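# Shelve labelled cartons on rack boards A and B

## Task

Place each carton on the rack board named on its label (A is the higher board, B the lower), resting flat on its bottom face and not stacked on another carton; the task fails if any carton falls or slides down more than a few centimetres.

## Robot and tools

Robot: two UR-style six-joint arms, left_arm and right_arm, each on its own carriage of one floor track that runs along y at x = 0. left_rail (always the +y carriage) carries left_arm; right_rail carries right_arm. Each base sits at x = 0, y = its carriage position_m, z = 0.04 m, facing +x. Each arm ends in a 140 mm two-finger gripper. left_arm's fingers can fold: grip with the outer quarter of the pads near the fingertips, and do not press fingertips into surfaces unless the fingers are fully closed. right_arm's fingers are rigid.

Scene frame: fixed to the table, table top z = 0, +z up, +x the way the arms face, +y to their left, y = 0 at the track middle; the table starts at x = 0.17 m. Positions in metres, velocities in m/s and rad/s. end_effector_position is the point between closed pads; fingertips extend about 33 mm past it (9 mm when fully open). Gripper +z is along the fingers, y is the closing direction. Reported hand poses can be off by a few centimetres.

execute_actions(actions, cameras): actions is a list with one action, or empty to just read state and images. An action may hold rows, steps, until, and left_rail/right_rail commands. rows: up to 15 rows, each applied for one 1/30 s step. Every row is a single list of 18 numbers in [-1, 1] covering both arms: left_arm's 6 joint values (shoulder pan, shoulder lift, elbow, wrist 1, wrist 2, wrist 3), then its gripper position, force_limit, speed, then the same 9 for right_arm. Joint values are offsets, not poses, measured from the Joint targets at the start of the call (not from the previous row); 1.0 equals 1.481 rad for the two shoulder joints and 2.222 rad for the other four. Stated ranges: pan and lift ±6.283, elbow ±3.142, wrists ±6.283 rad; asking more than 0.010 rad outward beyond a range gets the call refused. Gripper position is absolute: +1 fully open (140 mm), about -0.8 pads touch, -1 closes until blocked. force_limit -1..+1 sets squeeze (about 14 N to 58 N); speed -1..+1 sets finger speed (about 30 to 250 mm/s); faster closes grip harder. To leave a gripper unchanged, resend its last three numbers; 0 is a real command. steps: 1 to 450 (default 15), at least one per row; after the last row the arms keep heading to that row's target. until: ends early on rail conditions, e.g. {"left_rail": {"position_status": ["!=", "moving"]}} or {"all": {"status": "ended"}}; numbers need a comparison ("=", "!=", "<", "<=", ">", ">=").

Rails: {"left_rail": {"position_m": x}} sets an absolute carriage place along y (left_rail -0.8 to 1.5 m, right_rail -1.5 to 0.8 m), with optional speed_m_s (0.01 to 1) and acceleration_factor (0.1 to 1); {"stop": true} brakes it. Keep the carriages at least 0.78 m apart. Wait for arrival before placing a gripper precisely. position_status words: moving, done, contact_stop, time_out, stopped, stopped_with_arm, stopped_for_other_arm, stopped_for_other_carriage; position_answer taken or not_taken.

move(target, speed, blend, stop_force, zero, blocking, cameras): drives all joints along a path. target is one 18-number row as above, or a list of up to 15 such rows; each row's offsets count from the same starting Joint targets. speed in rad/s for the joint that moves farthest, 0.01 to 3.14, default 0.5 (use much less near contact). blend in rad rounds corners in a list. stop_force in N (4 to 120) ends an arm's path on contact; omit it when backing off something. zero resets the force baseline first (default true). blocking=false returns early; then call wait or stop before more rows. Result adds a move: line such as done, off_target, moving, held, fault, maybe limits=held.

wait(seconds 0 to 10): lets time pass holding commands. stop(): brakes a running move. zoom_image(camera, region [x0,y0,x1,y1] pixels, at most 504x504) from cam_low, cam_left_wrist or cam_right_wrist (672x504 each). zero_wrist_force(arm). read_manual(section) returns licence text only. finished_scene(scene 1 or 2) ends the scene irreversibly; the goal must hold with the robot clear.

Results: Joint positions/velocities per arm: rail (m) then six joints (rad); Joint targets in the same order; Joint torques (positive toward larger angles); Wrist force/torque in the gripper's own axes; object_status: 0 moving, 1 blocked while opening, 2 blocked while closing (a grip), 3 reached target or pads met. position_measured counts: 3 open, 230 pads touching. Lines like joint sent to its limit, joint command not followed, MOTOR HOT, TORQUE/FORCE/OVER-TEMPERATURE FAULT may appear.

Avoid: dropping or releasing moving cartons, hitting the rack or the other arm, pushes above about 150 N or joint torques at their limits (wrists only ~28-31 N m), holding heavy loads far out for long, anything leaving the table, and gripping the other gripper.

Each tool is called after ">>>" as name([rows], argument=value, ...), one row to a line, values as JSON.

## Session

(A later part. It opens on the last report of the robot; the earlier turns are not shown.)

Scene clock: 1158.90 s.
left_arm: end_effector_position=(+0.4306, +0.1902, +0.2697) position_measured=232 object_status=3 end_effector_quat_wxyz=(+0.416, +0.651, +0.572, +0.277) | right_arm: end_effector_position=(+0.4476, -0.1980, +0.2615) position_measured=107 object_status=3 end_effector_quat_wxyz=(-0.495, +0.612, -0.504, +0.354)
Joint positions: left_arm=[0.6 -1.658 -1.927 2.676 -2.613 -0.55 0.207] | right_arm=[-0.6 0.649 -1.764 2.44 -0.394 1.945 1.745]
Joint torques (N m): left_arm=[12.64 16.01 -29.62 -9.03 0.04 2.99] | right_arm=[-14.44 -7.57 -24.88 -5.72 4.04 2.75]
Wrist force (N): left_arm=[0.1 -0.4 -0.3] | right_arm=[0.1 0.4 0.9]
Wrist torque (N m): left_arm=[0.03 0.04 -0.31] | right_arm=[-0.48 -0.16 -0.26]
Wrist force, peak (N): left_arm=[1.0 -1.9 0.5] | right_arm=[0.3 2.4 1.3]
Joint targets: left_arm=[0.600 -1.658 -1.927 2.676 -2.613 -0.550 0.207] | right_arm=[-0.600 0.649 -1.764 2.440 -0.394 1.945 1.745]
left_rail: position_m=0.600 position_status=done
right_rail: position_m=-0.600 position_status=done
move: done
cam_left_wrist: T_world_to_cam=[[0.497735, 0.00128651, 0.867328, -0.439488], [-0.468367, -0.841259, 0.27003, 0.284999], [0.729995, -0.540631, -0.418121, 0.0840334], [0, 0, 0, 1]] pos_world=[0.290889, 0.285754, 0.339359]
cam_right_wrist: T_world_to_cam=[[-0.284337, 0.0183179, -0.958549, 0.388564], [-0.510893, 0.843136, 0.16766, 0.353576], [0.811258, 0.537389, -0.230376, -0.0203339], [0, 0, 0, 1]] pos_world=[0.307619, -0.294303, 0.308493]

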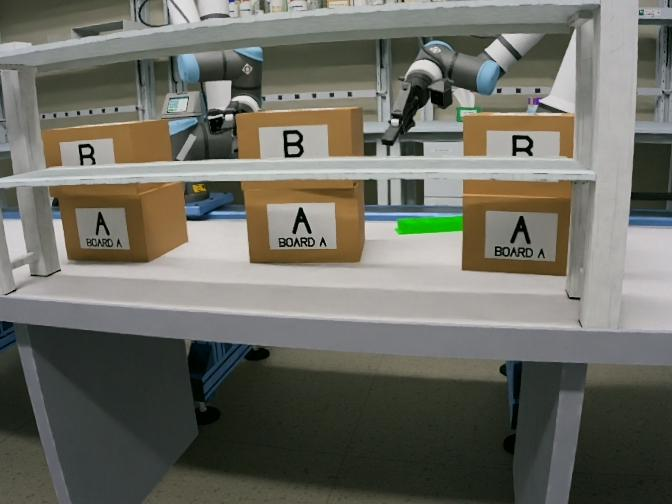

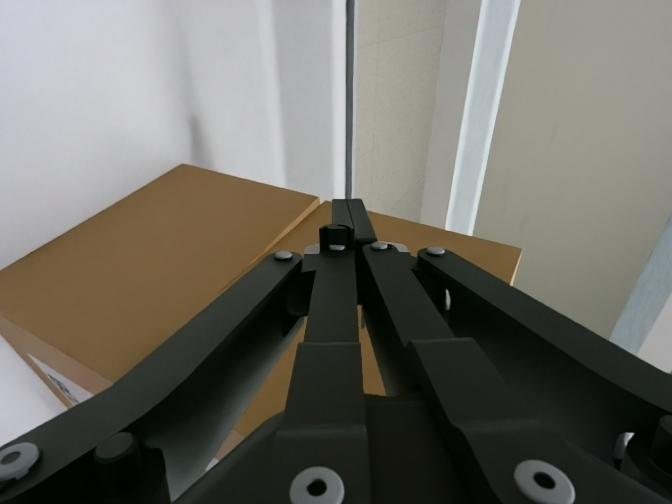

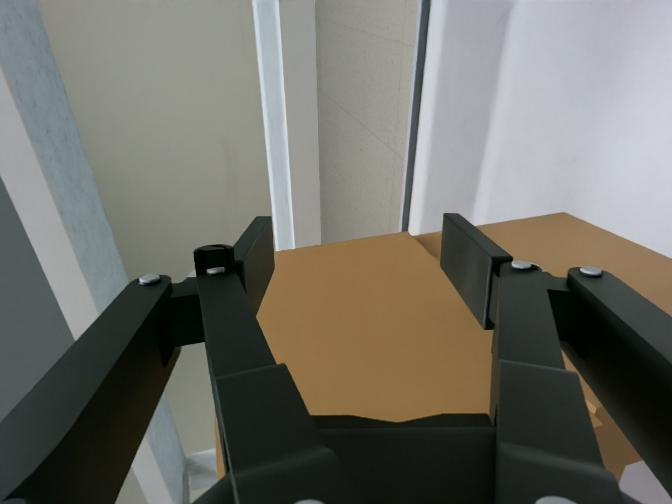

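>>> move(target=[0.01026, 0.11587, -0.04095, -0.04694, -0.00207, 0.01247, -1, -1, -0.5, 0.10358, 0.09102, -0.04797, -0.00374, 0.06611, 0.02165, 0.18, -1, -0.5], speed=0.06, stop_force=6)

Scene clock: 1199.60 s.
left_arm: end_effector_position=(+0.4306, +0.1392, +0.2695) position_measured=232 object_status=3 end_effector_quat_wxyz=(+0.416, +0.651, +0.572, +0.277) | right_arm: end_effector_position=(+0.4469, -0.1402, +0.2609) position_measured=107 object_status=3 end_effector_quat_wxyz=(-0.496, +0.612, -0.504, +0.354)
Joint positions: left_arm=[0.6 -1.646 -1.792 2.605 -2.695 -0.554 0.229] | right_arm=[-0.6 0.784 -1.645 2.346 -0.401 2.074 1.787]
Joint torques (N m): left_arm=[-17.38 -38.71 -29.27 -1.63 4.53 -2.22] | right_arm=[-15.36 -42.25 -25.79 1.07 -2.24 -1.04]
Wrist force (N): left_arm=[3.7 1.9 -0.6] | right_arm=[0.2 1.4 1.7]
Wrist torque (N m): left_arm=[0.05 0.23 -0.35] | right_arm=[-0.28 -0.15 -0.32]
Wrist force, peak (N): left_arm=[7.2 2.0 -5.8] | right_arm=[7.9 1.1 -0.8]
Joint targets: left_arm=[0.600 -1.646 -1.792 2.605 -2.695 -0.554 0.229] | right_arm=[-0.600 0.784 -1.645 2.346 -0.401 2.074 1.787]
left_rail: position_m=0.600 position_status=done
right_rail: position_m=-0.600 position_status=done
move: contact (left_arm, right_arm); left_arm: the shoulder lift is farthest, 0.037 rad from its target; right_arm: the shoulder pan is farthest, 0.018 rad from its target
cam_left_wrist: T_world_to_cam=[[0.497875, 0.00128495, 0.867248, -0.439262], [-0.468339, -0.841247, 0.270114, 0.242109], [0.729917, -0.540649, -0.418235, 0.056443], [0, 0, 0, 1]] pos_world=[0.290889, 0.234754, 0.339159]
cam_right_wrist: T_world_to_cam=[[-0.283901, 0.018313, -0.958679, 0.386542], [-0.511085, 0.843061, 0.167456, 0.304705], [0.811291, 0.537507, -0.229987, -0.0510907], [0, 0, 0, 1]] pos_world=[0.306919, -0.236502, 0.307794]

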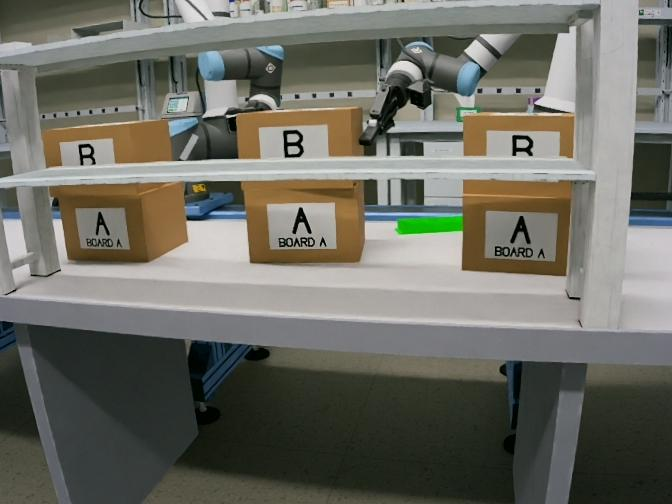

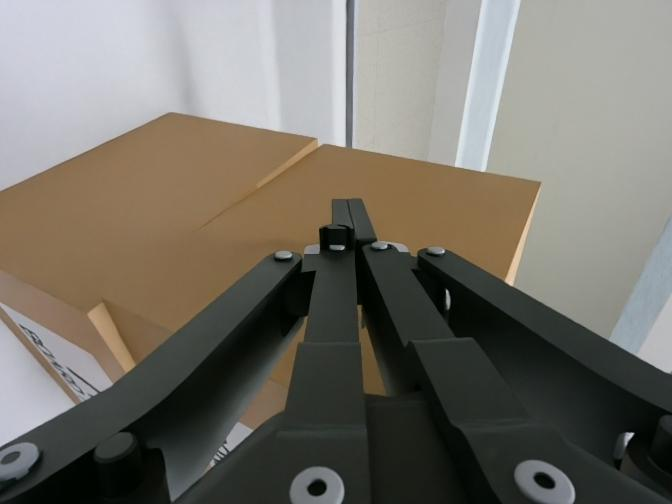

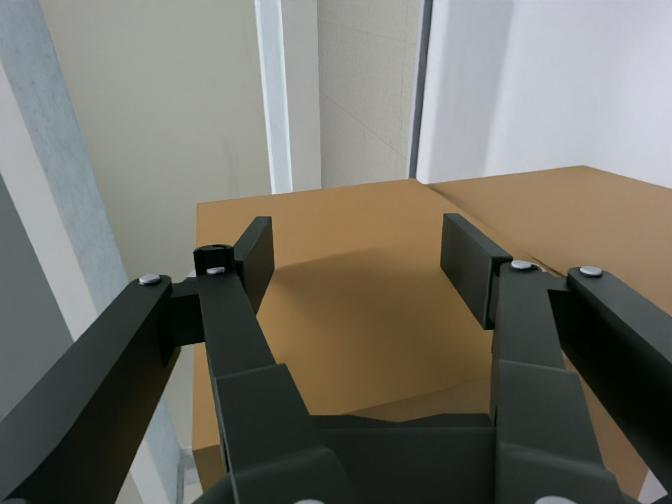

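>>> move(target=[0.00047, 0.00535, -0.00189, -0.00216, -0.0001, 0.00058, -1, -1, -0.5, 0.00478, 0.0042, -0.00221, -0.00017, 0.00305, 0.001, 0.18, -1, -0.5], speed=0.01, cameras=[])

Scene clock: 1215.17 s.
left_arm: end_effector_position=(+0.4306, +0.1363, +0.2692) position_measured=232 object_status=3 end_effector_quat_wxyz=(+0.416, +0.651, +0.572, +0.277) | right_arm: end_effector_position=(+0.4465, -0.1371, +0.2607) position_measured=107 object_status=3 end_effector_quat_wxyz=(-0.496, +0.612, -0.504, +0.354)
Joint positions: left_arm=[0.6 -1.645 -1.784 2.601 -2.7 -0.554 0.23] | right_arm=[-0.6 0.791 -1.639 2.341 -0.401 2.081 1.79]
Joint torques (N m): left_arm=[-7.13 0.08 -78.76 -17.56 -1.86 3.18] | right_arm=[32.12 -9.13 -50.54 -8.32 -6.04 3.52]
Wrist force (N): left_arm=[46.2 -1.7 -14.3] | right_arm=[42.4 -10.0 -14.1]
Wrist torque (N m): left_arm=[0.15 1.70 -0.34] | right_arm=[-0.37 0.58 -0.90]
Wrist force, peak (N): left_arm=[46.2 -1.7 -14.3] | right_arm=[42.4 -10.0 -14.1]
Joint targets: left_arm=[0.600 -1.645 -1.784 2.601 -2.700 -0.554 0.230] | right_arm=[-0.600 0.792 -1.639 2.341 -0.402 2.081 1.790]
left_rail: position_m=0.600 position_status=done
right_rail: position_m=-0.600 position_status=done
move: done

>>> move(target=[0, -0.03951, -0.0129, 0.03923, 0, 0, -1, -1, -0.5, 0, -0.0254, -0.01221, 0.02914, 0, 0, 0.18, -1, -0.5], speed=0.06)

Scene clock: 1281.77 s.
left_arm: end_effector_position=(+0.4306, +0.1361, +0.2962) position_measured=232 object_status=3 end_effector_quat_wxyz=(+0.416, +0.651, +0.572, +0.277) | right_arm: end_effector_position=(+0.4465, -0.1369, +0.2877) position_measured=107 object_status=3 end_effector_quat_wxyz=(-0.496, +0.612, -0.504, +0.354)
Joint positions: left_arm=[0.6 -1.645 -1.842 2.572 -2.613 -0.554 0.23] | right_arm=[-0.6 0.792 -1.677 2.314 -0.337 2.081 1.79]
Joint torques (N m): left_arm=[-32.82 -36.29 -83.05 -6.88 3.68 2.48] | right_arm=[30.85 -50.94 -66.28 -5.93 -10.24 2.81]
Wrist force (N): left_arm=[46.0 -7.9 -8.1] | right_arm=[46.9 14.3 -3.4]
Wrist torque (N m): left_arm=[0.27 1.68 -0.27] | right_arm=[-1.01 0.82 -0.98]
Wrist force, peak (N): left_arm=[51.1 -7.8 -9.3] | right_arm=[52.6 14.1 -4.6]
Joint targets: left_arm=[0.600 -1.645 -1.843 2.572 -2.613 -0.554 0.230] | right_arm=[-0.600 0.792 -1.677 2.314 -0.337 2.081 1.790]
left_rail: position_m=0.600 position_status=done
right_rail: position_m=-0.600 position_status=done
move: done
cam_left_wrist: T_world_to_cam=[[0.497875, 0.00128495, 0.867248, -0.462414], [-0.468339, -0.841247, 0.270114, 0.232289], [0.729917, -0.540649, -0.418235, 0.0659338], [0, 0, 0, 1]] pos_world=[0.290889, 0.231654, 0.365859]
cam_right_wrist: T_world_to_cam=[[-0.283682, 0.018311, -0.958744, 0.411919], [-0.511146, 0.843046, 0.167344, 0.297301], [0.811329, 0.53753, -0.229797, -0.046469], [0, 0, 0, 1]] pos_world=[0.30652, -0.233202, 0.334495]

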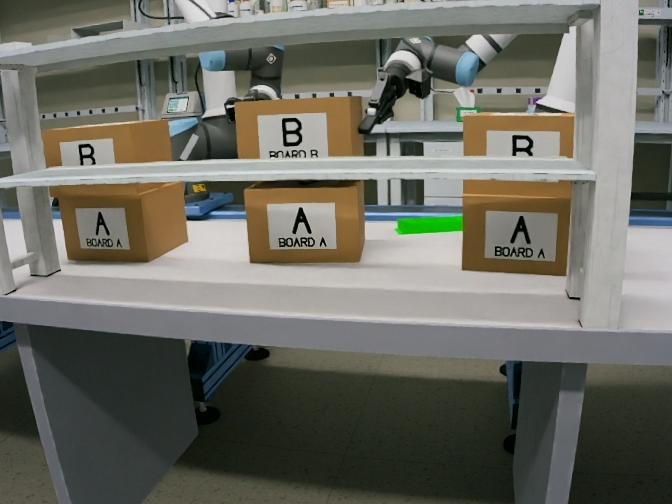

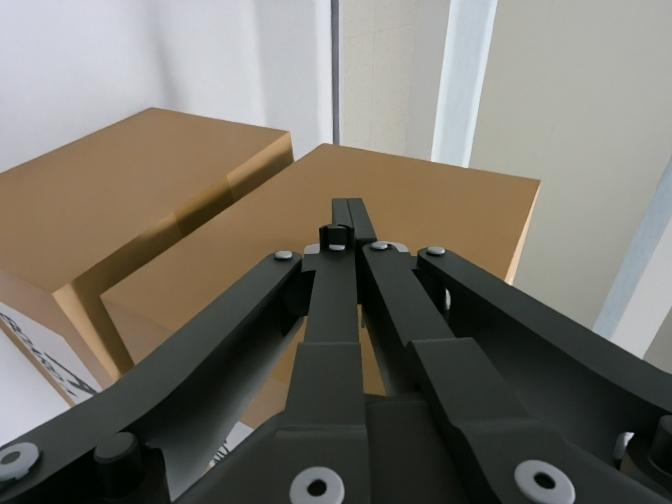

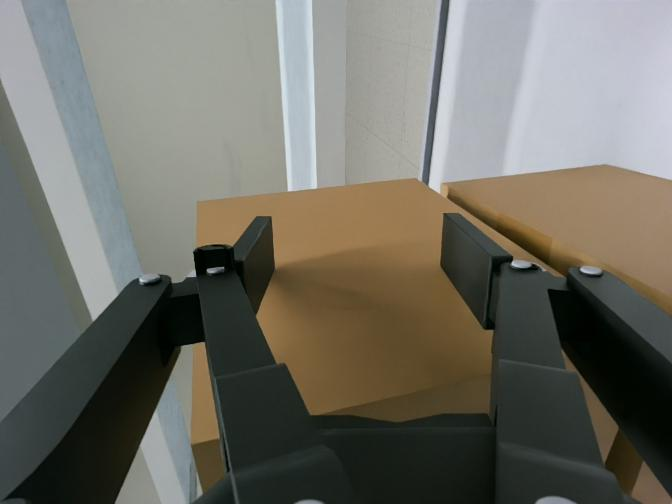

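>>> zoom_image(camera="cam_left_wrist", region=[322, 0, 672, 350])

>>> zoom_image(camera="cam_low", region=[200, 60, 420, 280])

Scaled by 1.440.

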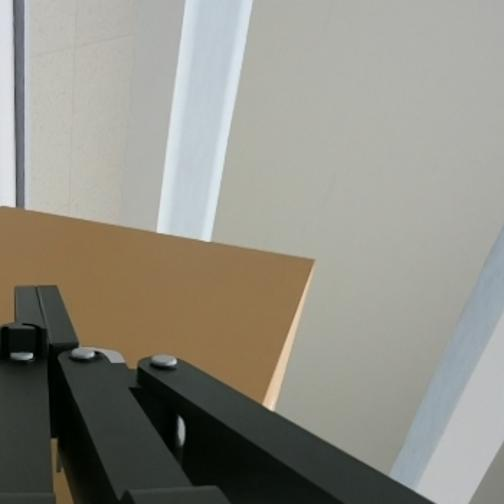

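Scaled by 2.291.

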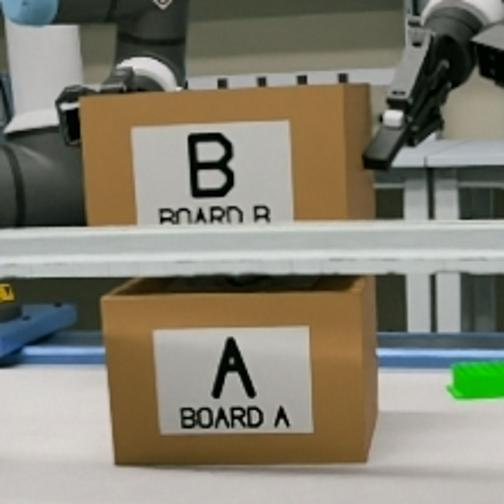

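>>> move([
  [0, -0.0339, -0.01384, 0.03689, 0, 0, -1, -1, -0.5, 0, -0.02255, -0.0132, 0.02824, 0, 0, 0.18, -1, -0.5],
  [0, -0.06336, -0.0288, 0.07148, 0, 0, -1, -1, -0.5, 0, -0.04261, -0.02723, 0.05563, 0, 0, 0.18, -1, -0.5],
  [0, -0.08667, -0.04344, 0.10166, 0, 0, -1, -1, -0.5, 0, -0.05894, -0.04097, 0.08026, 0, 0, 0.18, -1, -0.5],
], speed=0.12, blend=[0.01, 0.01, 0])

Scene clock: 1511.30 s.
left_arm: end_effector_position=(+0.4306, +0.1362, +0.3747) position_measured=232 object_status=3 end_effector_quat_wxyz=(+0.415, +0.651, +0.571, +0.278) | right_arm: end_effector_position=(+0.4466, -0.1368, +0.3666) position_measured=107 object_status=3 end_effector_quat_wxyz=(-0.496, +0.612, -0.504, +0.354)
Joint positions: left_arm=[0.6 -1.645 -1.971 2.476 -2.387 -0.554 0.23] | right_arm=[-0.6 0.792 -1.764 2.223 -0.159 2.081 1.79]
Joint torques (N m): left_arm=[-27.21 -28.26 -86.99 -5.9 1.88 2.67] | right_arm=[29.31 -42.76 -70.67 -5.71 -14.99 0.18]
Wrist force (N): left_arm=[47.1 -7.1 -8.7] | right_arm=[48.0 15.2 -4.3]
Wrist torque (N m): left_arm=[0.25 1.70 -0.29] | right_arm=[-0.98 0.87 -1.12]
Wrist force, peak (N): left_arm=[51.0 -7.3 -9.9] | right_arm=[52.2 15.3 -5.0]
Joint targets: left_arm=[0.600 -1.645 -1.971 2.476 -2.387 -0.554 0.230] | right_arm=[-0.600 0.792 -1.764 2.223 -0.158 2.081 1.790]
left_rail: position_m=0.600 position_status=done
right_rail: position_m=-0.600 position_status=done
move: done
cam_left_wrist: T_world_to_cam=[[0.497698, 0.000428023, 0.86735, -0.530373], [-0.46839, -0.841517, 0.269184, 0.211634], [0.730006, -0.54023, -0.418621, 0.0989092], [0, 0, 0, 1]] pos_world=[0.290889, 0.231755, 0.444456]
cam_right_wrist: T_world_to_cam=[[-0.283682, 0.018311, -0.958744, 0.487591], [-0.511146, 0.843046, 0.167344, 0.284064], [0.811329, 0.53753, -0.229797, -0.0284729], [0, 0, 0, 1]] pos_world=[0.30662, -0.233102, 0.413395]

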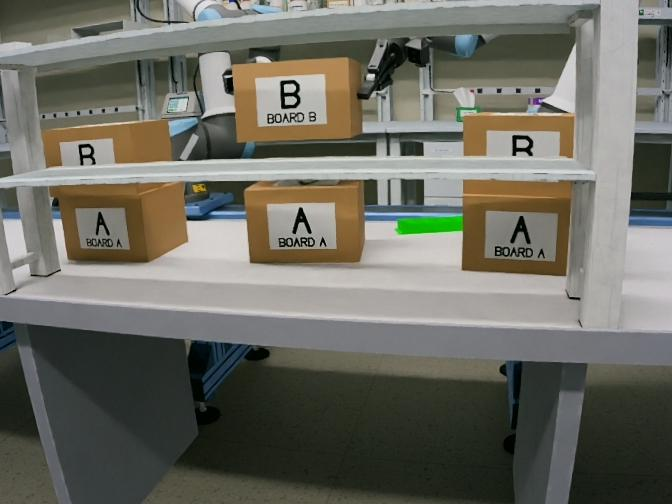

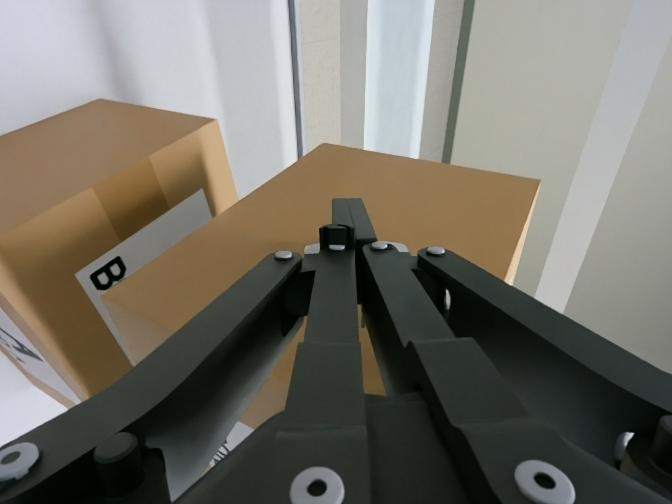

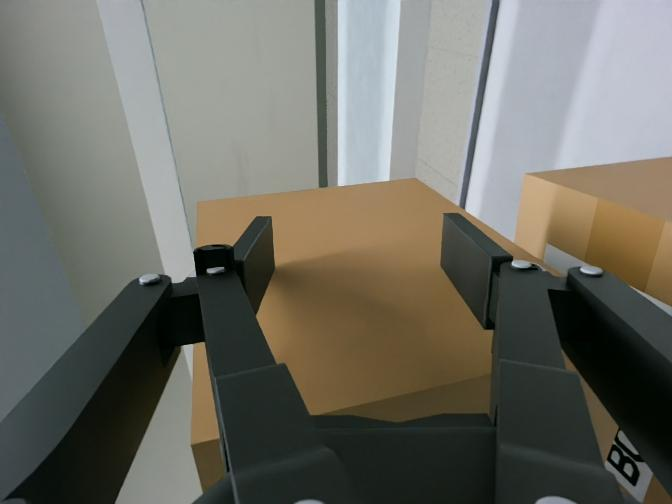

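>>> move([
  [0.04406, 0.03228, -0.00204, -0.06344, -0.01003, 0.0512, -1, -1, -0.5, -0.03238, 0.01084, -0.00631, -0.00421, -0.02057, -0.00689, 0.18, -1, -0.5],
  [0.08709, 0.06508, -0.00631, -0.11958, -0.02257, 0.09761, -1, -1, -0.5, -0.06218, 0.0234, -0.0132, -0.00839, -0.0396, -0.0132, 0.18, -1, -0.5],
  [0.14497, 0.11025, -0.01598, -0.18554, -0.04259, 0.15382, -1, -1, -0.5, -0.09998, 0.04357, -0.02453, -0.01346, -0.06378, -0.02086, 0.18, -1, -0.5],
], speed=0.25, blend=[0.01, 0.01, 0])

Scene clock: 1535.00 s.
left_arm: end_effector_position=(+0.5157, +0.1358, +0.3754) position_measured=232 object_status=3 end_effector_quat_wxyz=(+0.416, +0.650, +0.572, +0.277) | right_arm: end_effector_position=(+0.5319, -0.1368, +0.3672) position_measured=107 object_status=3 end_effector_quat_wxyz=(-0.496, +0.612, -0.504, +0.354)
Joint positions: left_arm=[0.6 -1.43 -1.808 2.44 -2.799 -0.648 0.572] | right_arm=[-0.6 0.644 -1.699 2.168 -0.188 1.94 1.743]
Joint torques (N m): left_arm=[-3.09 -1.3 -78.43 -16.21 -4.36 3.41] | right_arm=[2.72 -27.51 -60.86 -14.66 -15.94 -2.5]
Wrist force (N): left_arm=[31.2 -9.4 -3.0] | right_arm=[31.8 11.1 -1.7]
Wrist torque (N m): left_arm=[0.34 1.24 -0.20] | right_arm=[-0.89 0.46 -0.28]
Wrist force, peak (N): left_arm=[48.8 -7.4 -8.8] | right_arm=[50.2 15.3 -4.9]
Joint targets: left_arm=[0.600 -1.430 -1.808 2.440 -2.799 -0.649 0.572] | right_arm=[-0.600 0.643 -1.699 2.168 -0.188 1.940 1.743]
left_rail: position_m=0.600 position_status=done
right_rail: position_m=-0.600 position_status=done
move: done
cam_left_wrist: T_world_to_cam=[[0.497201, 0.00191139, 0.867633, -0.573396], [-0.468116, -0.841373, 0.27011, 0.250343], [0.730519, -0.540452, -0.417437, 0.0361287], [0, 0, 0, 1]] pos_world=[0.37589, 0.231254, 0.444959]
cam_right_wrist: T_world_to_cam=[[-0.283745, 0.0187058, -0.958717, 0.512469], [-0.510907, 0.843128, 0.16766, 0.327275], [0.811457, 0.537388, -0.229676, -0.0977292], [0, 0, 0, 1]] pos_world=[0.39192, -0.233002, 0.413996]

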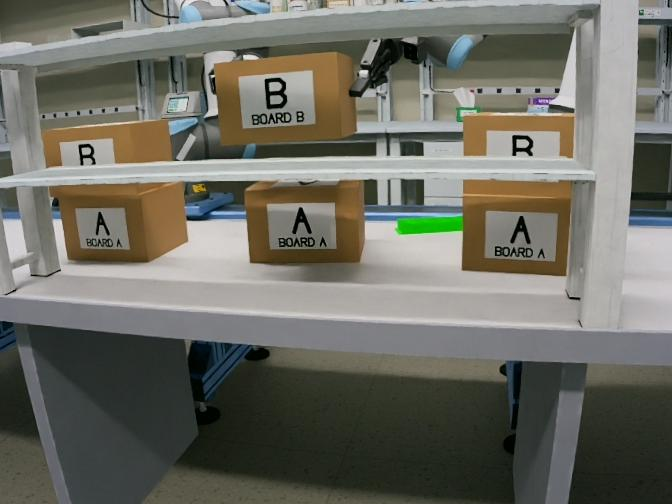

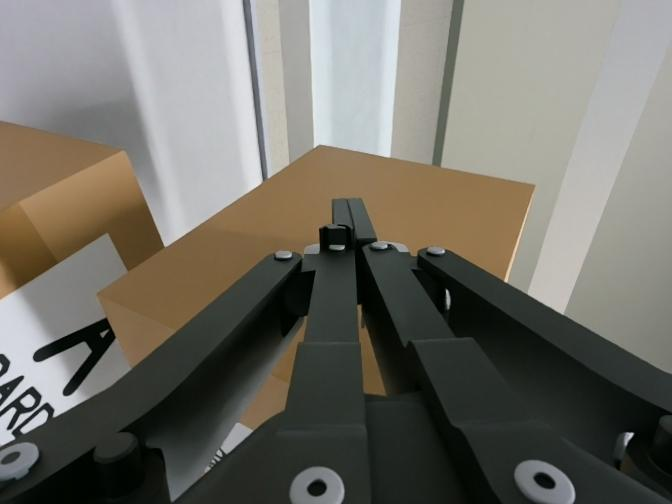

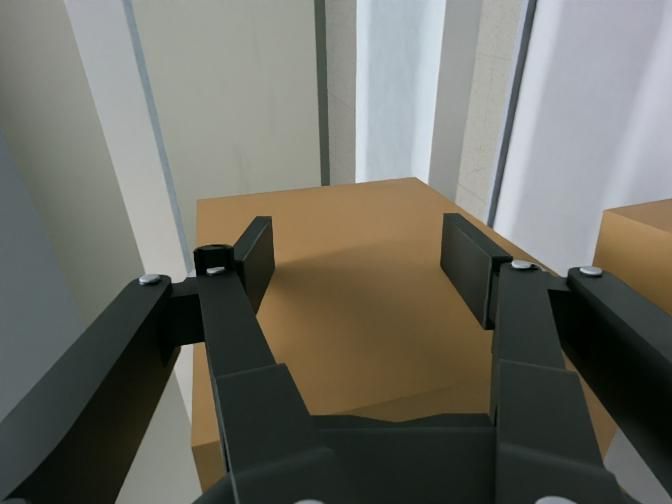

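>>> move(target=[-0.00031, 0.00184, -0.00089, -0.00013, 0.00012, -0.00028, -1, -1, -0.5, 0.00205, 0.00174, -0.00097, -0.00004, 0.00131, 0.00041, 0.18, -1, -0.5], speed=0.01, cameras=[])

Scene clock: 1605.03 s.
left_arm: end_effector_position=(+0.5158, +0.1344, +0.3754) position_measured=232 object_status=3 end_effector_quat_wxyz=(+0.416, +0.650, +0.572, +0.277) | right_arm: end_effector_position=(+0.5320, -0.1354, +0.3671) position_measured=107 object_status=3 end_effector_quat_wxyz=(-0.496, +0.612, -0.504, +0.354)
Joint positions: left_arm=[0.6 -1.431 -1.805 2.438 -2.8 -0.648 0.572] | right_arm=[-0.6 0.646 -1.697 2.166 -0.188 1.942 1.744]
Joint torques (N m): left_arm=[-43.7 0.22 -90.71 -17.28 -2.11 -2.01] | right_arm=[41.79 -24.97 -67.42 -16.36 -9.2 1.45]
Wrist force (N): left_arm=[55.3 -9.8 -10.0] | right_arm=[56.7 9.6 -6.3]
Wrist torque (N m): left_arm=[0.39 2.11 -0.20] | right_arm=[-0.79 0.89 -0.05]
Wrist force, peak (N): left_arm=[55.3 -9.8 -10.0] | right_arm=[56.7 9.6 -6.3]
Joint targets: left_arm=[0.600 -1.431 -1.805 2.438 -2.800 -0.648 0.571] | right_arm=[-0.600 0.646 -1.697 2.166 -0.188 1.942 1.744]
left_rail: position_m=0.600 position_status=done
right_rail: position_m=-0.600 position_status=done
move: done

>>> execute_actions(actions=[], cameras=[])

Scene clock: 1679.63 s.
left_arm: end_effector_position=(+0.5157, +0.1343, +0.3754) position_measured=232 object_status=3 end_effector_quat_wxyz=(+0.416, +0.650, +0.572, +0.277) | right_arm: end_effector_position=(+0.5320, -0.1353, +0.3671) position_measured=107 object_status=3 end_effector_quat_wxyz=(-0.496, +0.612, -0.504, +0.354)
Joint positions: left_arm=[0.6 -1.431 -1.805 2.438 -2.8 -0.648 0.571] | right_arm=[-0.6 0.646 -1.697 2.166 -0.188 1.942 1.744]
Joint velocities: within noise
Joint torques (N m): left_arm=[-44.29 -0.23 -87.84 -17.68 -8.07 -1.89] | right_arm=[44.48 -24.08 -63.16 -17.22 -12.44 1.32]
Wrist force (N): left_arm=[56.9 -10.7 -9.7] | right_arm=[58.4 10.2 -6.2]
Wrist torque (N m): left_arm=[0.40 2.20 -0.20] | right_arm=[-0.82 0.99 -0.01]
Wrist force, peak (N): left_arm=[57.7 -10.9 -9.7] | right_arm=[59.2 10.5 -6.3]
Joint targets: left_arm=[0.600 -1.431 -1.805 2.438 -2.800 -0.648 0.571] | right_arm=[-0.600 0.646 -1.697 2.166 -0.188 1.942 1.744]
Tool commands: left_gripper/position=-1.0 left_gripper/force_limit=-1.0 left_gripper/speed=-0.5 right_gripper/position=+0.18 right_gripper/force_limit=-1.0 right_gripper/speed=-0.5
left_rail: position_m=0.600 position_status=done
right_rail: position_m=-0.600 position_status=done
No camera images: "cameras" was empty.

>>> move([
  [0.06211,0.04876,-0.01488,-0.05862,-0.02492,0.05306,-1,-1,-0.5,-0.03738,0.02585,-0.015,-0.00452,-0.02428,-0.00718,0.18,-1,-0.5],
  [0.12626,0.09962,-0.03565,-0.10711,-0.05335,0.10072,-1,-1,-0.5,-0.07467,0.05772,-0.03473,-0.00803,-0.04822,-0.01421,0.18,-1,-0.5],
], speed=0.2, blend=[0.01,0], cameras=["cam_low"])

Scene clock: 1694.10 s.
left_arm: end_effector_position=(+0.6007, +0.1346, +0.3748) position_measured=232 object_status=3 end_effector_quat_wxyz=(+0.416, +0.651, +0.572, +0.277) end_effector_velocity=(+0.002, +0.000, +0.000) end_effector_angular_velocity=(-0.002, -0.001, +0.001) | right_arm: end_effector_position=(+0.6163, -0.1349, +0.3668) position_measured=107 object_status=3 end_effector_quat_wxyz=(-0.496, +0.612, -0.504, +0.354)
Joint positions: left_arm=[0.6 -1.244 -1.657 2.359 -3.037 -0.767 0.795] | right_arm=[-0.6 0.536 -1.611 2.089 -0.206 1.835 1.713]
Joint velocities: left_arm=[0 0.003 0.002 -0.001 -0.005 -0.001 0.003] | right_arm=[within noise]
Joint torques (N m): left_arm=[-18.76 -8.47 -84.23 -18.18 -14.29 3.01] | right_arm=[21.18 -37.43 -64.17 -17.47 -25.55 -2.54]
Wrist force (N): left_arm=[49.0 -8.4 -8.3] | right_arm=[49.5 10.5 -5.5]
Wrist torque (N m): left_arm=[0.34 1.85 -0.21] | right_arm=[-0.91 0.90 -0.38]
Wrist force, peak (N): left_arm=[59.9 -9.6 -11.3] | right_arm=[61.3 10.6 -6.6]
Joint targets: left_arm=[0.600 -1.244 -1.657 2.359 -3.038 -0.767 0.795] | right_arm=[-0.600 0.536 -1.611 2.089 -0.206 1.835 1.713]
left_rail: position_m=0.600 position_status=done
right_rail: position_m=-0.600 position_status=done
move: done

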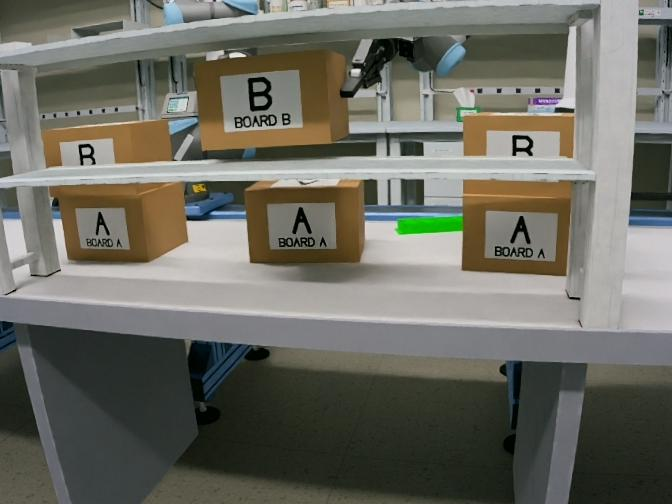

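>>> move([
  [0.05828,0.04693,-0.02387,-0.03397,-0.02777,0.03808,-1,-1,-0.5,-0.03192,0.03415,-0.02232,-0.00185,-0.02051,-0.00586,0.18,-1,-0.5],
  [0.11075,0.09118,-0.05036,-0.05699,-0.05397,0.06876,-1,-1,-0.5,-0.05883,0.07007,-0.04734,-0.00169,-0.03779,-0.01074,0.18,-1,-0.5],
], speed=0.15, blend=[0.01,0], cameras=["cam_low"])

Scene clock: 1713.60 s.
left_arm: end_effector_position=(+0.6906, +0.1342, +0.3748) position_measured=232 object_status=3 end_effector_quat_wxyz=(+0.416, +0.651, +0.572, +0.278) | right_arm: end_effector_position=(+0.7064, -0.1344, +0.3667) position_measured=107 object_status=3 end_effector_quat_wxyz=(-0.496, +0.612, -0.504, +0.354)
Joint positions: left_arm=[0.6 -1.08 -1.522 2.247 -3.164 -0.887 0.948] | right_arm=[-0.6 0.449 -1.508 1.984 -0.21 1.751 1.689]
Joint torques (N m): left_arm=[-21.15 -25.58 -84.02 -17.48 -19.08 2.76] | right_arm=[22.26 -48.24 -64.97 -5.5 -26.09 -2.42]
Wrist force (N): left_arm=[51.7 -8.1 -9.0] | right_arm=[53.5 12.4 -6.0]
Wrist torque (N m): left_arm=[0.33 2.00 -0.22] | right_arm=[-0.80 0.83 -0.54]
Wrist force, peak (N): left_arm=[55.4 -8.2 -9.5] | right_arm=[57.1 12.6 -6.7]
Joint targets: left_arm=[0.600 -1.080 -1.522 2.247 -3.164 -0.887 0.948] | right_arm=[-0.600 0.449 -1.508 1.983 -0.210 1.751 1.689]
left_rail: position_m=0.600 position_status=done
right_rail: position_m=-0.600 position_status=done
move: done

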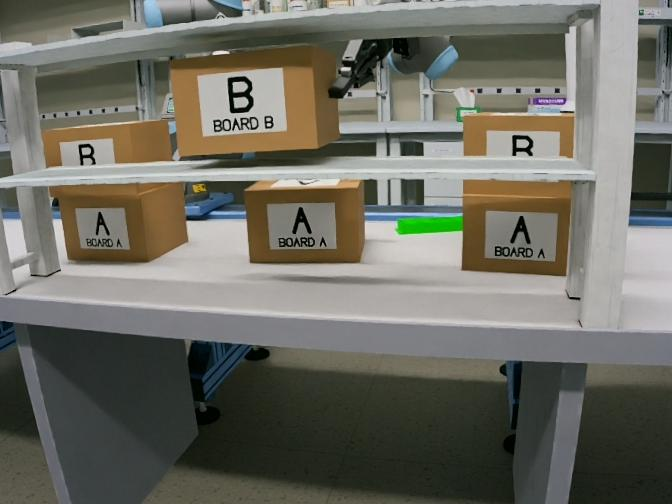

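>>> move(target=[0.04434,0.03889,-0.02629,-0.01414,-0.0229,0.02359,-1,-1,-0.5,-0.02228,0.034,-0.02518,0.00184,-0.01434,-0.004,0.18,-1,-0.5], speed=0.1, cameras=["cam_low", "cam_left_wrist", "cam_right_wrist"])

Scene clock: 1765.40 s.
left_arm: end_effector_position=(+0.7325, +0.1341, +0.3748) position_measured=232 object_status=3 end_effector_quat_wxyz=(+0.416, +0.651, +0.572, +0.277) | right_arm: end_effector_position=(+0.7483, -0.1344, +0.3667) position_measured=107 object_status=3 end_effector_quat_wxyz=(-0.496, +0.612, -0.504, +0.354)
Joint positions: left_arm=[0.6 -1.014 -1.465 2.189 -3.196 -0.938 1] | right_arm=[-0.6 0.416 -1.457 1.928 -0.206 1.72 1.68]
Joint torques (N m): left_arm=[-27.65 -29.6 -82.36 -16.72 -20.38 2.8] | right_arm=[25.03 -51.35 -63.97 -4.7 -26.2 -2.01]
Wrist force (N): left_arm=[51.4 -7.8 -8.7] | right_arm=[53.0 12.8 -5.7]
Wrist torque (N m): left_arm=[0.30 2.01 -0.24] | right_arm=[-0.85 0.88 -0.70]
Wrist force, peak (N): left_arm=[56.4 -8.1 -9.7] | right_arm=[58.2 13.0 -6.5]
Joint targets: left_arm=[0.600 -1.014 -1.465 2.189 -3.196 -0.938 1.000] | right_arm=[-0.600 0.416 -1.457 1.928 -0.206 1.719 1.680]
left_rail: position_m=0.600 position_status=done
right_rail: position_m=-0.600 position_status=done
move: done
cam_left_wrist: T_world_to_cam=[[0.497693, 0.000919706, 0.867353, -0.680826], [-0.468097, -0.841582, 0.26949, 0.350868], [0.730196, -0.540128, -0.418419, -0.122853], [0, 0, 0, 1]] pos_world=[0.592789, 0.229554, 0.444557]
cam_right_wrist: T_world_to_cam=[[-0.284188, 0.0182541, -0.958595, 0.573585], [-0.511425, 0.842812, 0.167668, 0.43625], [0.810976, 0.537898, -0.230182, -0.274117], [0, 0, 0, 1]] pos_world=[0.608417, -0.230701, 0.413593]

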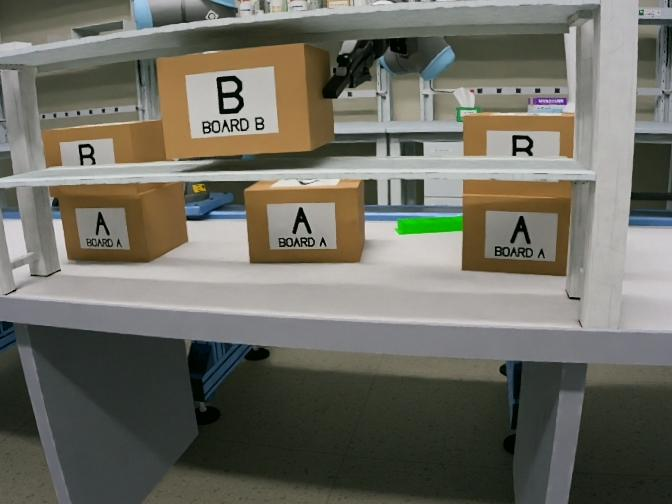

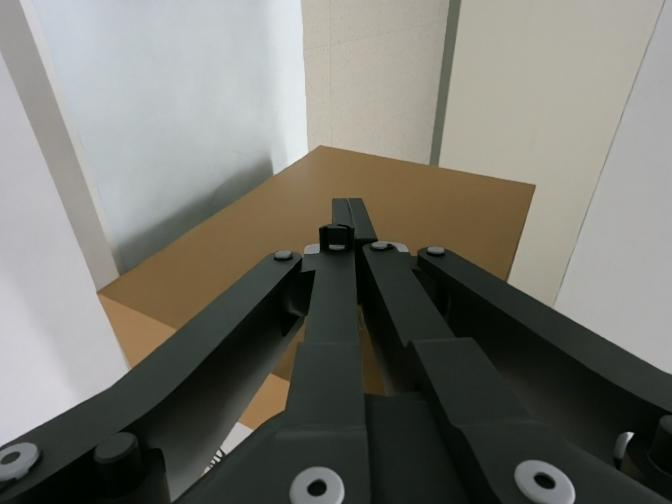

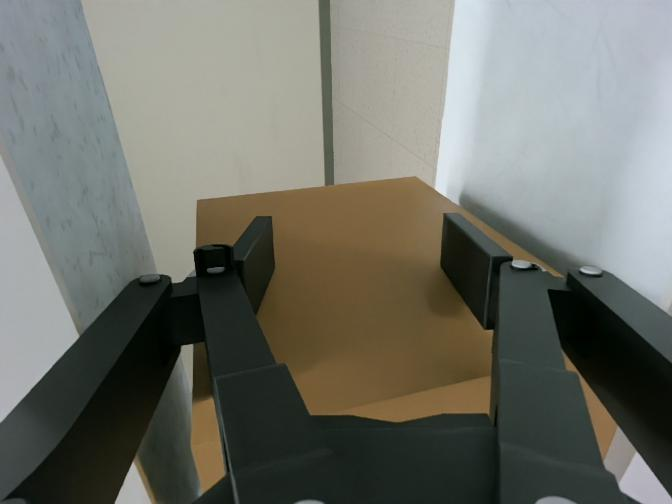

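>>> zoom_image(camera="cam_low", region=[120, 30, 400, 240])

Scaled by 1.800.

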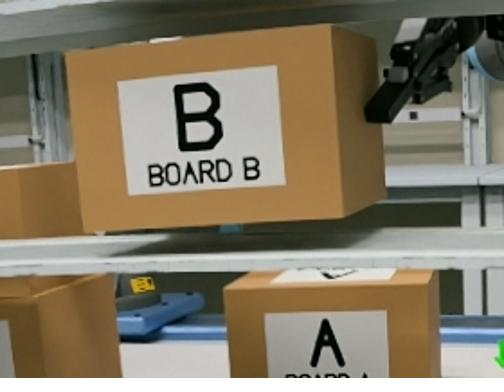

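>>> move(target=[0,0.03366,0.01235,-0.03479,0,0,-1,-1,-0.5,0,0.02035,0.01663,-0.03019,0,0,0.18,-1,-0.5], speed=0.03, stop_force=10, cameras=["cam_low"])

Scene clock: 1858.43 s.
left_arm: end_effector_position=(+0.7326, +0.1341, +0.3444) position_measured=232 object_status=3 end_effector_quat_wxyz=(+0.416, +0.651, +0.572, +0.277) | right_arm: end_effector_position=(+0.7486, -0.1343, +0.3403) position_measured=107 object_status=3 end_effector_quat_wxyz=(-0.496, +0.612, -0.504, +0.354)
Joint positions: left_arm=[0.6 -1.014 -1.422 2.212 -3.261 -0.938 1] | right_arm=[-0.6 0.416 -1.435 1.955 -0.255 1.719 1.68]
Joint torques (N m): left_arm=[-34.19 -70.85 -74.93 -4.59 -19.33 2.79] | right_arm=[29.45 -67.2 -53.07 -2.5 -24.2 1.64]
Wrist force (N): left_arm=[55.6 -0.8 -11.3] | right_arm=[52.7 0.7 -8.6]
Wrist torque (N m): left_arm=[0.08 2.10 -0.37] | right_arm=[-0.98 0.77 -1.39]
Wrist force, peak (N): left_arm=[56.5 4.7 -18.8] | right_arm=[56.3 12.9 -6.0]
Joint targets: left_arm=[0.600 -1.014 -1.422 2.212 -3.261 -0.938 1.000] | right_arm=[-0.600 0.416 -1.435 1.955 -0.255 1.719 1.680]
left_rail: position_m=0.600 position_status=done
right_rail: position_m=-0.600 position_status=done
move: contact (left_arm, right_arm); left_arm: the wrist 1 is farthest, 0.012 rad from its target; right_arm: the wrist 1 is farthest, 0.018 rad from its target

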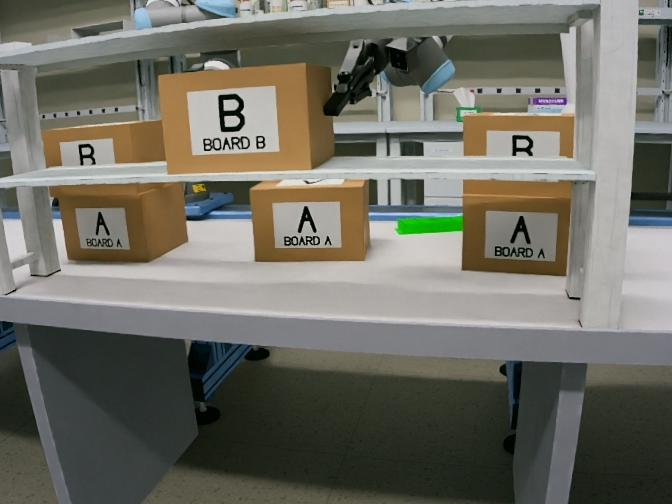

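>>> zoom_image(camera="cam_low", region=[120, 40, 400, 280])

Scaled by 1.800.

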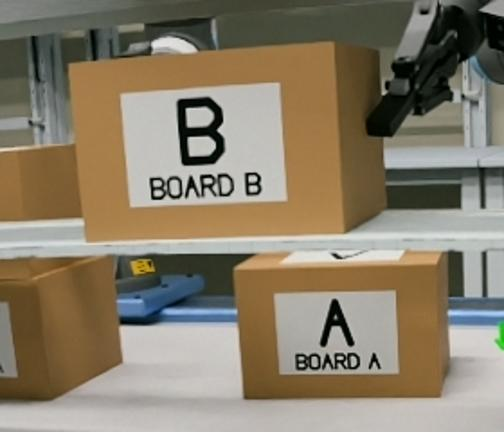

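>>> move([
  [0.00952,-0.00925,0.00752,-0.00423,-0.00495,0.00405,-1,-1,-0.5,-0.01695,-0.01087,0.00824,-0.00144,-0.01089,-0.0018,0.18,-1,-0.5],
  [0.01904,-0.0185,0.01504,-0.00846,-0.0099,0.0081,-1,-1,-0.5,-0.0339,-0.02174,0.01648,-0.00288,-0.02178,-0.0036,0.18,-1,-0.5],
], speed=[0.03,0.08], blend=[0.005,0], cameras=["cam_low","cam_left_wrist"])

Scene clock: 2001.70 s.
left_arm: end_effector_position=(+0.7323, +0.1637, +0.3453) position_measured=232 object_status=3 end_effector_quat_wxyz=(+0.416, +0.650, +0.573, +0.277) | right_arm: end_effector_position=(+0.7479, -0.1637, +0.3406) position_measured=107 object_status=3 end_effector_quat_wxyz=(-0.497, +0.611, -0.506, +0.353)
Joint positions: left_arm=[0.6 -0.986 -1.45 2.245 -3.28 -0.96 1.018] | right_arm=[-0.6 0.366 -1.467 1.991 -0.262 1.671 1.672]
Joint torques (N m): left_arm=[12.94 -74.23 -28.33 -8.31 -1.21 2.77] | right_arm=[-11.59 -69.01 -30.3 -5.58 -2.09 -1.05]
Wrist force (N): left_arm=[0.1 -0.1 -0.2] | right_arm=[3.7 1.8 0.6]
Wrist torque (N m): left_arm=[0.09 0.05 -0.31] | right_arm=[-0.15 -0.93 -0.32]
Wrist force, peak (N): left_arm=[56.0 -0.4 -11.6] | right_arm=[53.4 0.6 -8.9]
Joint targets: left_arm=[0.600 -0.986 -1.450 2.245 -3.280 -0.960 1.018] | right_arm=[-0.600 0.366 -1.467 1.991 -0.262 1.671 1.672]
left_rail: position_m=0.600 position_status=done
right_rail: position_m=-0.600 position_status=done
move: done
cam_left_wrist: T_world_to_cam=[[0.498069, 0.00454313, 0.867125, -0.655883], [-0.466422, -0.841602, 0.272318, 0.381459], [0.731011, -0.54008, -0.417057, -0.120104], [0, 0, 0, 1]] pos_world=[0.592393, 0.259151, 0.414764]

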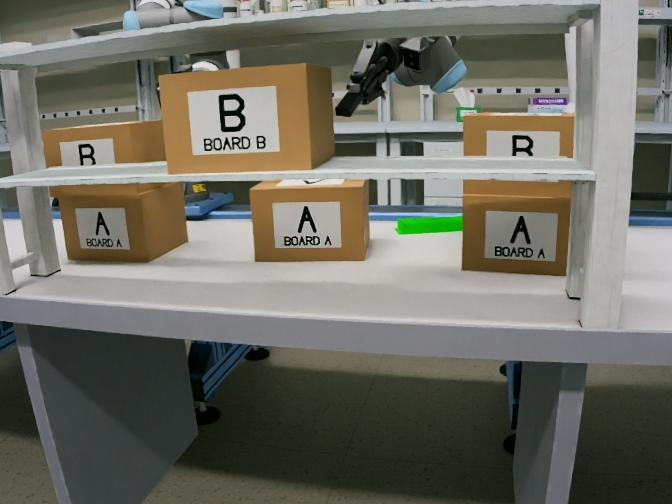

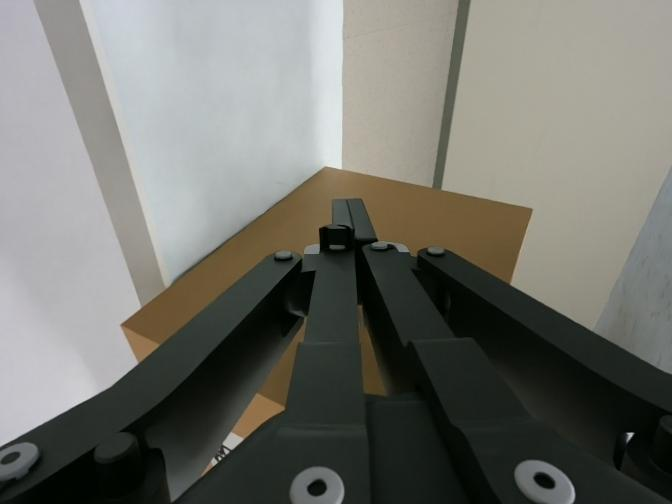

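>>> move([
  [-0.163,-0.16982,0.06787,0.10711,0.08177,-0.09388,-1,-1,-0.5,0.07616,-0.12728,0.06229,0.02462,0.04928,0.01188,0.18,-1,-0.5],
  [-0.36083,-0.23794,-0.02722,0.37724,0.16108,-0.26015,-1,-1,-0.5,-0.21719,-0.47841,0.1143,0.20718,-0.13958,-0.0401,0.18,-1,-0.5],
], speed=[0.4,0.7], blend=[0.05,0], cameras=["cam_low"])

>>> execute_actions([
  {"right_rail": {"position_m": -0.945}, "steps": 150, "until": {"right_rail": {"position_status": ["!=", "moving"]}}},
], cameras=[])

>>> execute_actions([
  {"left_rail": {"position_m": 0.255}, "steps": 150, "until": {"left_rail": {"position_status": ["!=", "moving"]}}},
], cameras=["cam_low", "cam_left_wrist", "cam_right_wrist"])

Scene clock: 2213.33 s.
left_arm: end_effector_position=(+0.4840, +0.0378, +0.4897) position_measured=232 object_status=3 end_effector_quat_wxyz=(+0.416, +0.651, +0.572, +0.278) | right_arm: end_effector_position=(+0.5000, -0.3328, +0.4813) position_measured=107 object_status=3 end_effector_quat_wxyz=(-0.495, +0.612, -0.505, +0.354)
Joint positions: left_arm=[0.6 -1.52 -1.802 2.185 -2.442 -0.602 0.441] | right_arm=[-0.6 0.044 -2.176 2.245 0.198 1.361 1.583]
Joint torques (N m): left_arm=[-14.82 -49.87 -61.83 -0.85 5.07 -2.65] | right_arm=[-16.72 -4.54 -34.91 1.6 -2.99 -2.41]
Wrist force (N): left_arm=[0.1 -0.2 0.0] | right_arm=[2.8 0.9 0.5]
Wrist torque (N m): left_arm=[0.09 0.06 -0.29] | right_arm=[-0.35 -0.70 -0.29]
Wrist force, peak (N): left_arm=[-1.7 0.1 -2.1] | right_arm=[7.0 1.0 1.1]
Joint targets: left_arm=[0.600 -1.520 -1.802 2.185 -2.442 -0.602 0.440] | right_arm=[-0.600 0.044 -2.176 2.245 0.199 1.361 1.583]
left_rail: position_m=0.600 position_status=done
right_rail: position_m=-0.600 position_status=done
move: done

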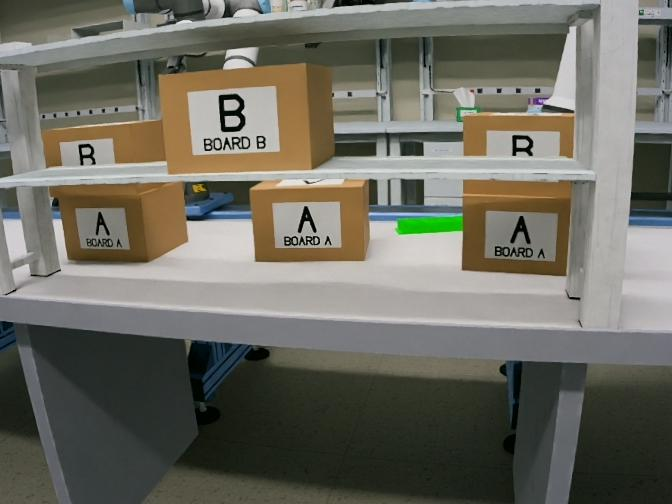

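Scene clock: 2215.03 s.
left_arm: end_effector_position=(+0.4840, +0.0378, +0.4897) position_measured=232 object_status=3 end_effector_quat_wxyz=(+0.416, +0.651, +0.572, +0.278) | right_arm: end_effector_position=(+0.4999, -0.6776, +0.4813) position_measured=107 object_status=3 end_effector_quat_wxyz=(-0.495, +0.612, -0.505, +0.354) end_effector_velocity=(+0.000, -0.001, +0.000) end_effector_angular_velocity=(+0.000, +0.000, +0.001)
Joint positions: left_arm=[0.6 -1.52 -1.802 2.185 -2.442 -0.602 0.44] | right_arm=[-0.945 0.044 -2.176 2.245 0.199 1.361 1.583]
Joint velocities: left_arm=[within noise] | right_arm=[-0.001 0.001 0.001 0 -0.001 0 0]
Joint torques (N m): left_arm=[-13.26 -49.55 -58.88 -1.14 5.11 -2.73] | right_arm=[-14.1 -4.94 -38.41 0.98 -2.42 -2.33]
Wrist force (N): left_arm=[-0.2 -0.4 0.0] | right_arm=[2.9 1.4 0.6]
Wrist torque (N m): left_arm=[0.05 0.14 -0.29] | right_arm=[-0.24 -0.71 -0.29]
Wrist force, peak (N): left_arm=[0.3 -0.1 -0.5] | right_arm=[4.3 1.1 0.0]
Joint targets: left_arm=[0.600 -1.520 -1.802 2.185 -2.442 -0.602 0.440] | right_arm=[-0.945 0.044 -2.176 2.245 0.199 1.361 1.583]
Tool commands: left_gripper/position=-1.0 left_gripper/force_limit=-1.0 left_gripper/speed=-0.5 right_gripper/position=+0.18 right_gripper/force_limit=-1.0 right_gripper/speed=-0.5
left_rail: position_m=0.600 position_status=done
right_rail: position_m=-0.945 position_status=done

Scene clock: 2216.73 s.
left_arm: end_effector_position=(+0.4840, -0.3071, +0.4898) position_measured=232 object_status=3 end_effector_quat_wxyz=(+0.416, +0.651, +0.572, +0.278) end_effector_velocity=(+0.001, -0.001, +0.001) end_effector_angular_velocity=(-0.004, +0.000, +0.002) | right_arm: end_effector_position=(+0.4999, -0.6778, +0.4813) position_measured=107 object_status=3 end_effector_quat_wxyz=(-0.495, +0.612, -0.505, +0.354)
Joint positions: left_arm=[0.255 -1.52 -1.802 2.185 -2.442 -0.602 0.44] | right_arm=[-0.945 0.044 -2.176 2.245 0.199 1.361 1.583]
Joint velocities: left_arm=[-0.001 0.001 -0.001 -0.001 0 0 -0.002] | right_arm=[within noise]
Joint torques (N m): left_arm=[-0.49 -7.63 -55.65 -1.11 4.41 -2.79] | right_arm=[-10.99 -3.63 -40.83 0.21 -2.21 -2.24]
Wrist force (N): left_arm=[0.0 -0.5 -0.2] | right_arm=[2.7 1.2 0.5]
Wrist torque (N m): left_arm=[0.03 0.09 -0.29] | right_arm=[-0.28 -0.69 -0.29]
Wrist force, peak (N): left_arm=[2.5 -0.1 -0.7] | right_arm=[3.2 1.0 0.2]
Joint targets: left_arm=[0.255 -1.520 -1.802 2.185 -2.442 -0.602 0.440] | right_arm=[-0.945 0.044 -2.176 2.245 0.199 1.361 1.583]
Tool commands: left_gripper/position=-1.0 left_gripper/force_limit=-1.0 left_gripper/speed=-0.5 right_gripper/position=+0.18 right_gripper/force_limit=-1.0 right_gripper/speed=-0.5
left_rail: position_m=0.255 position_status=done
right_rail: position_m=-0.945 position_status=done
cam_left_wrist: T_world_to_cam=[[0.49699, 0.00140376, 0.867755, -0.656098], [-0.468037, -0.841638, 0.269421, -0.167785], [0.730714, -0.540041, -0.417629, -0.132126], [0, 0, 0, 1]] pos_world=[0.344091, -0.211646, 0.559357]
cam_right_wrist: T_world_to_cam=[[-0.284604, 0.0184035, -0.958469, 0.623058], [-0.510737, 0.843194, 0.167846, 0.747838], [0.811264, 0.537295, -0.230577, 0.245609], [0, 0, 0, 1]] pos_world=[0.360018, -0.774003, 0.528292]

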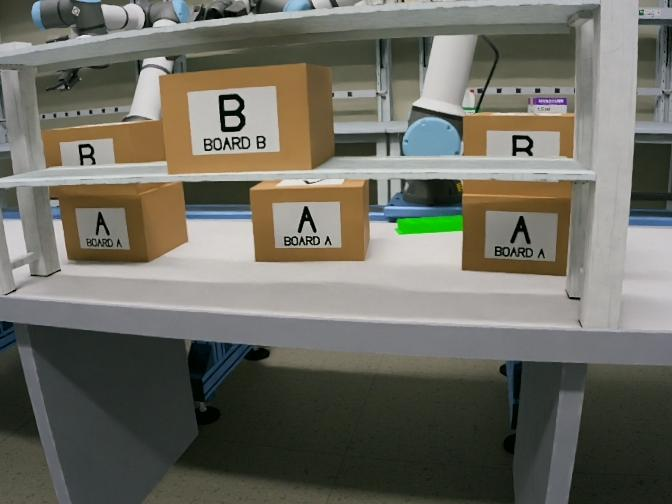

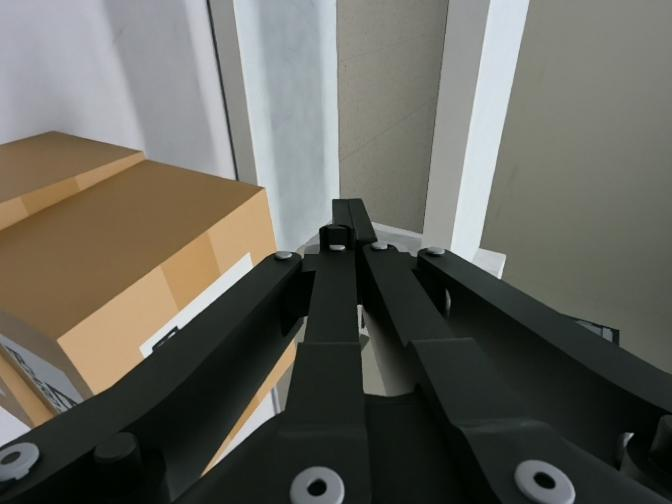

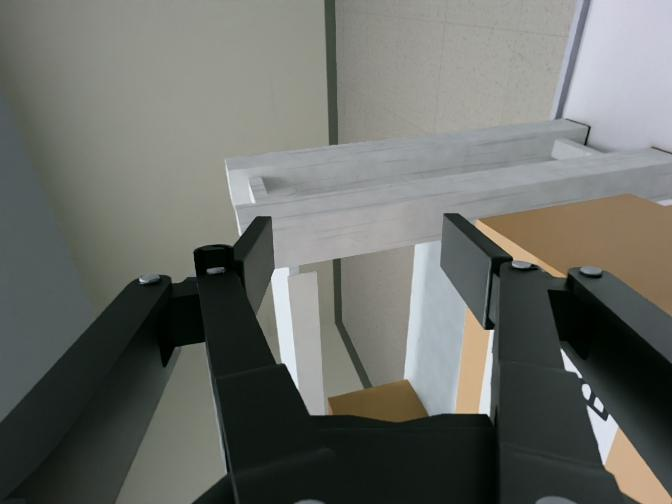

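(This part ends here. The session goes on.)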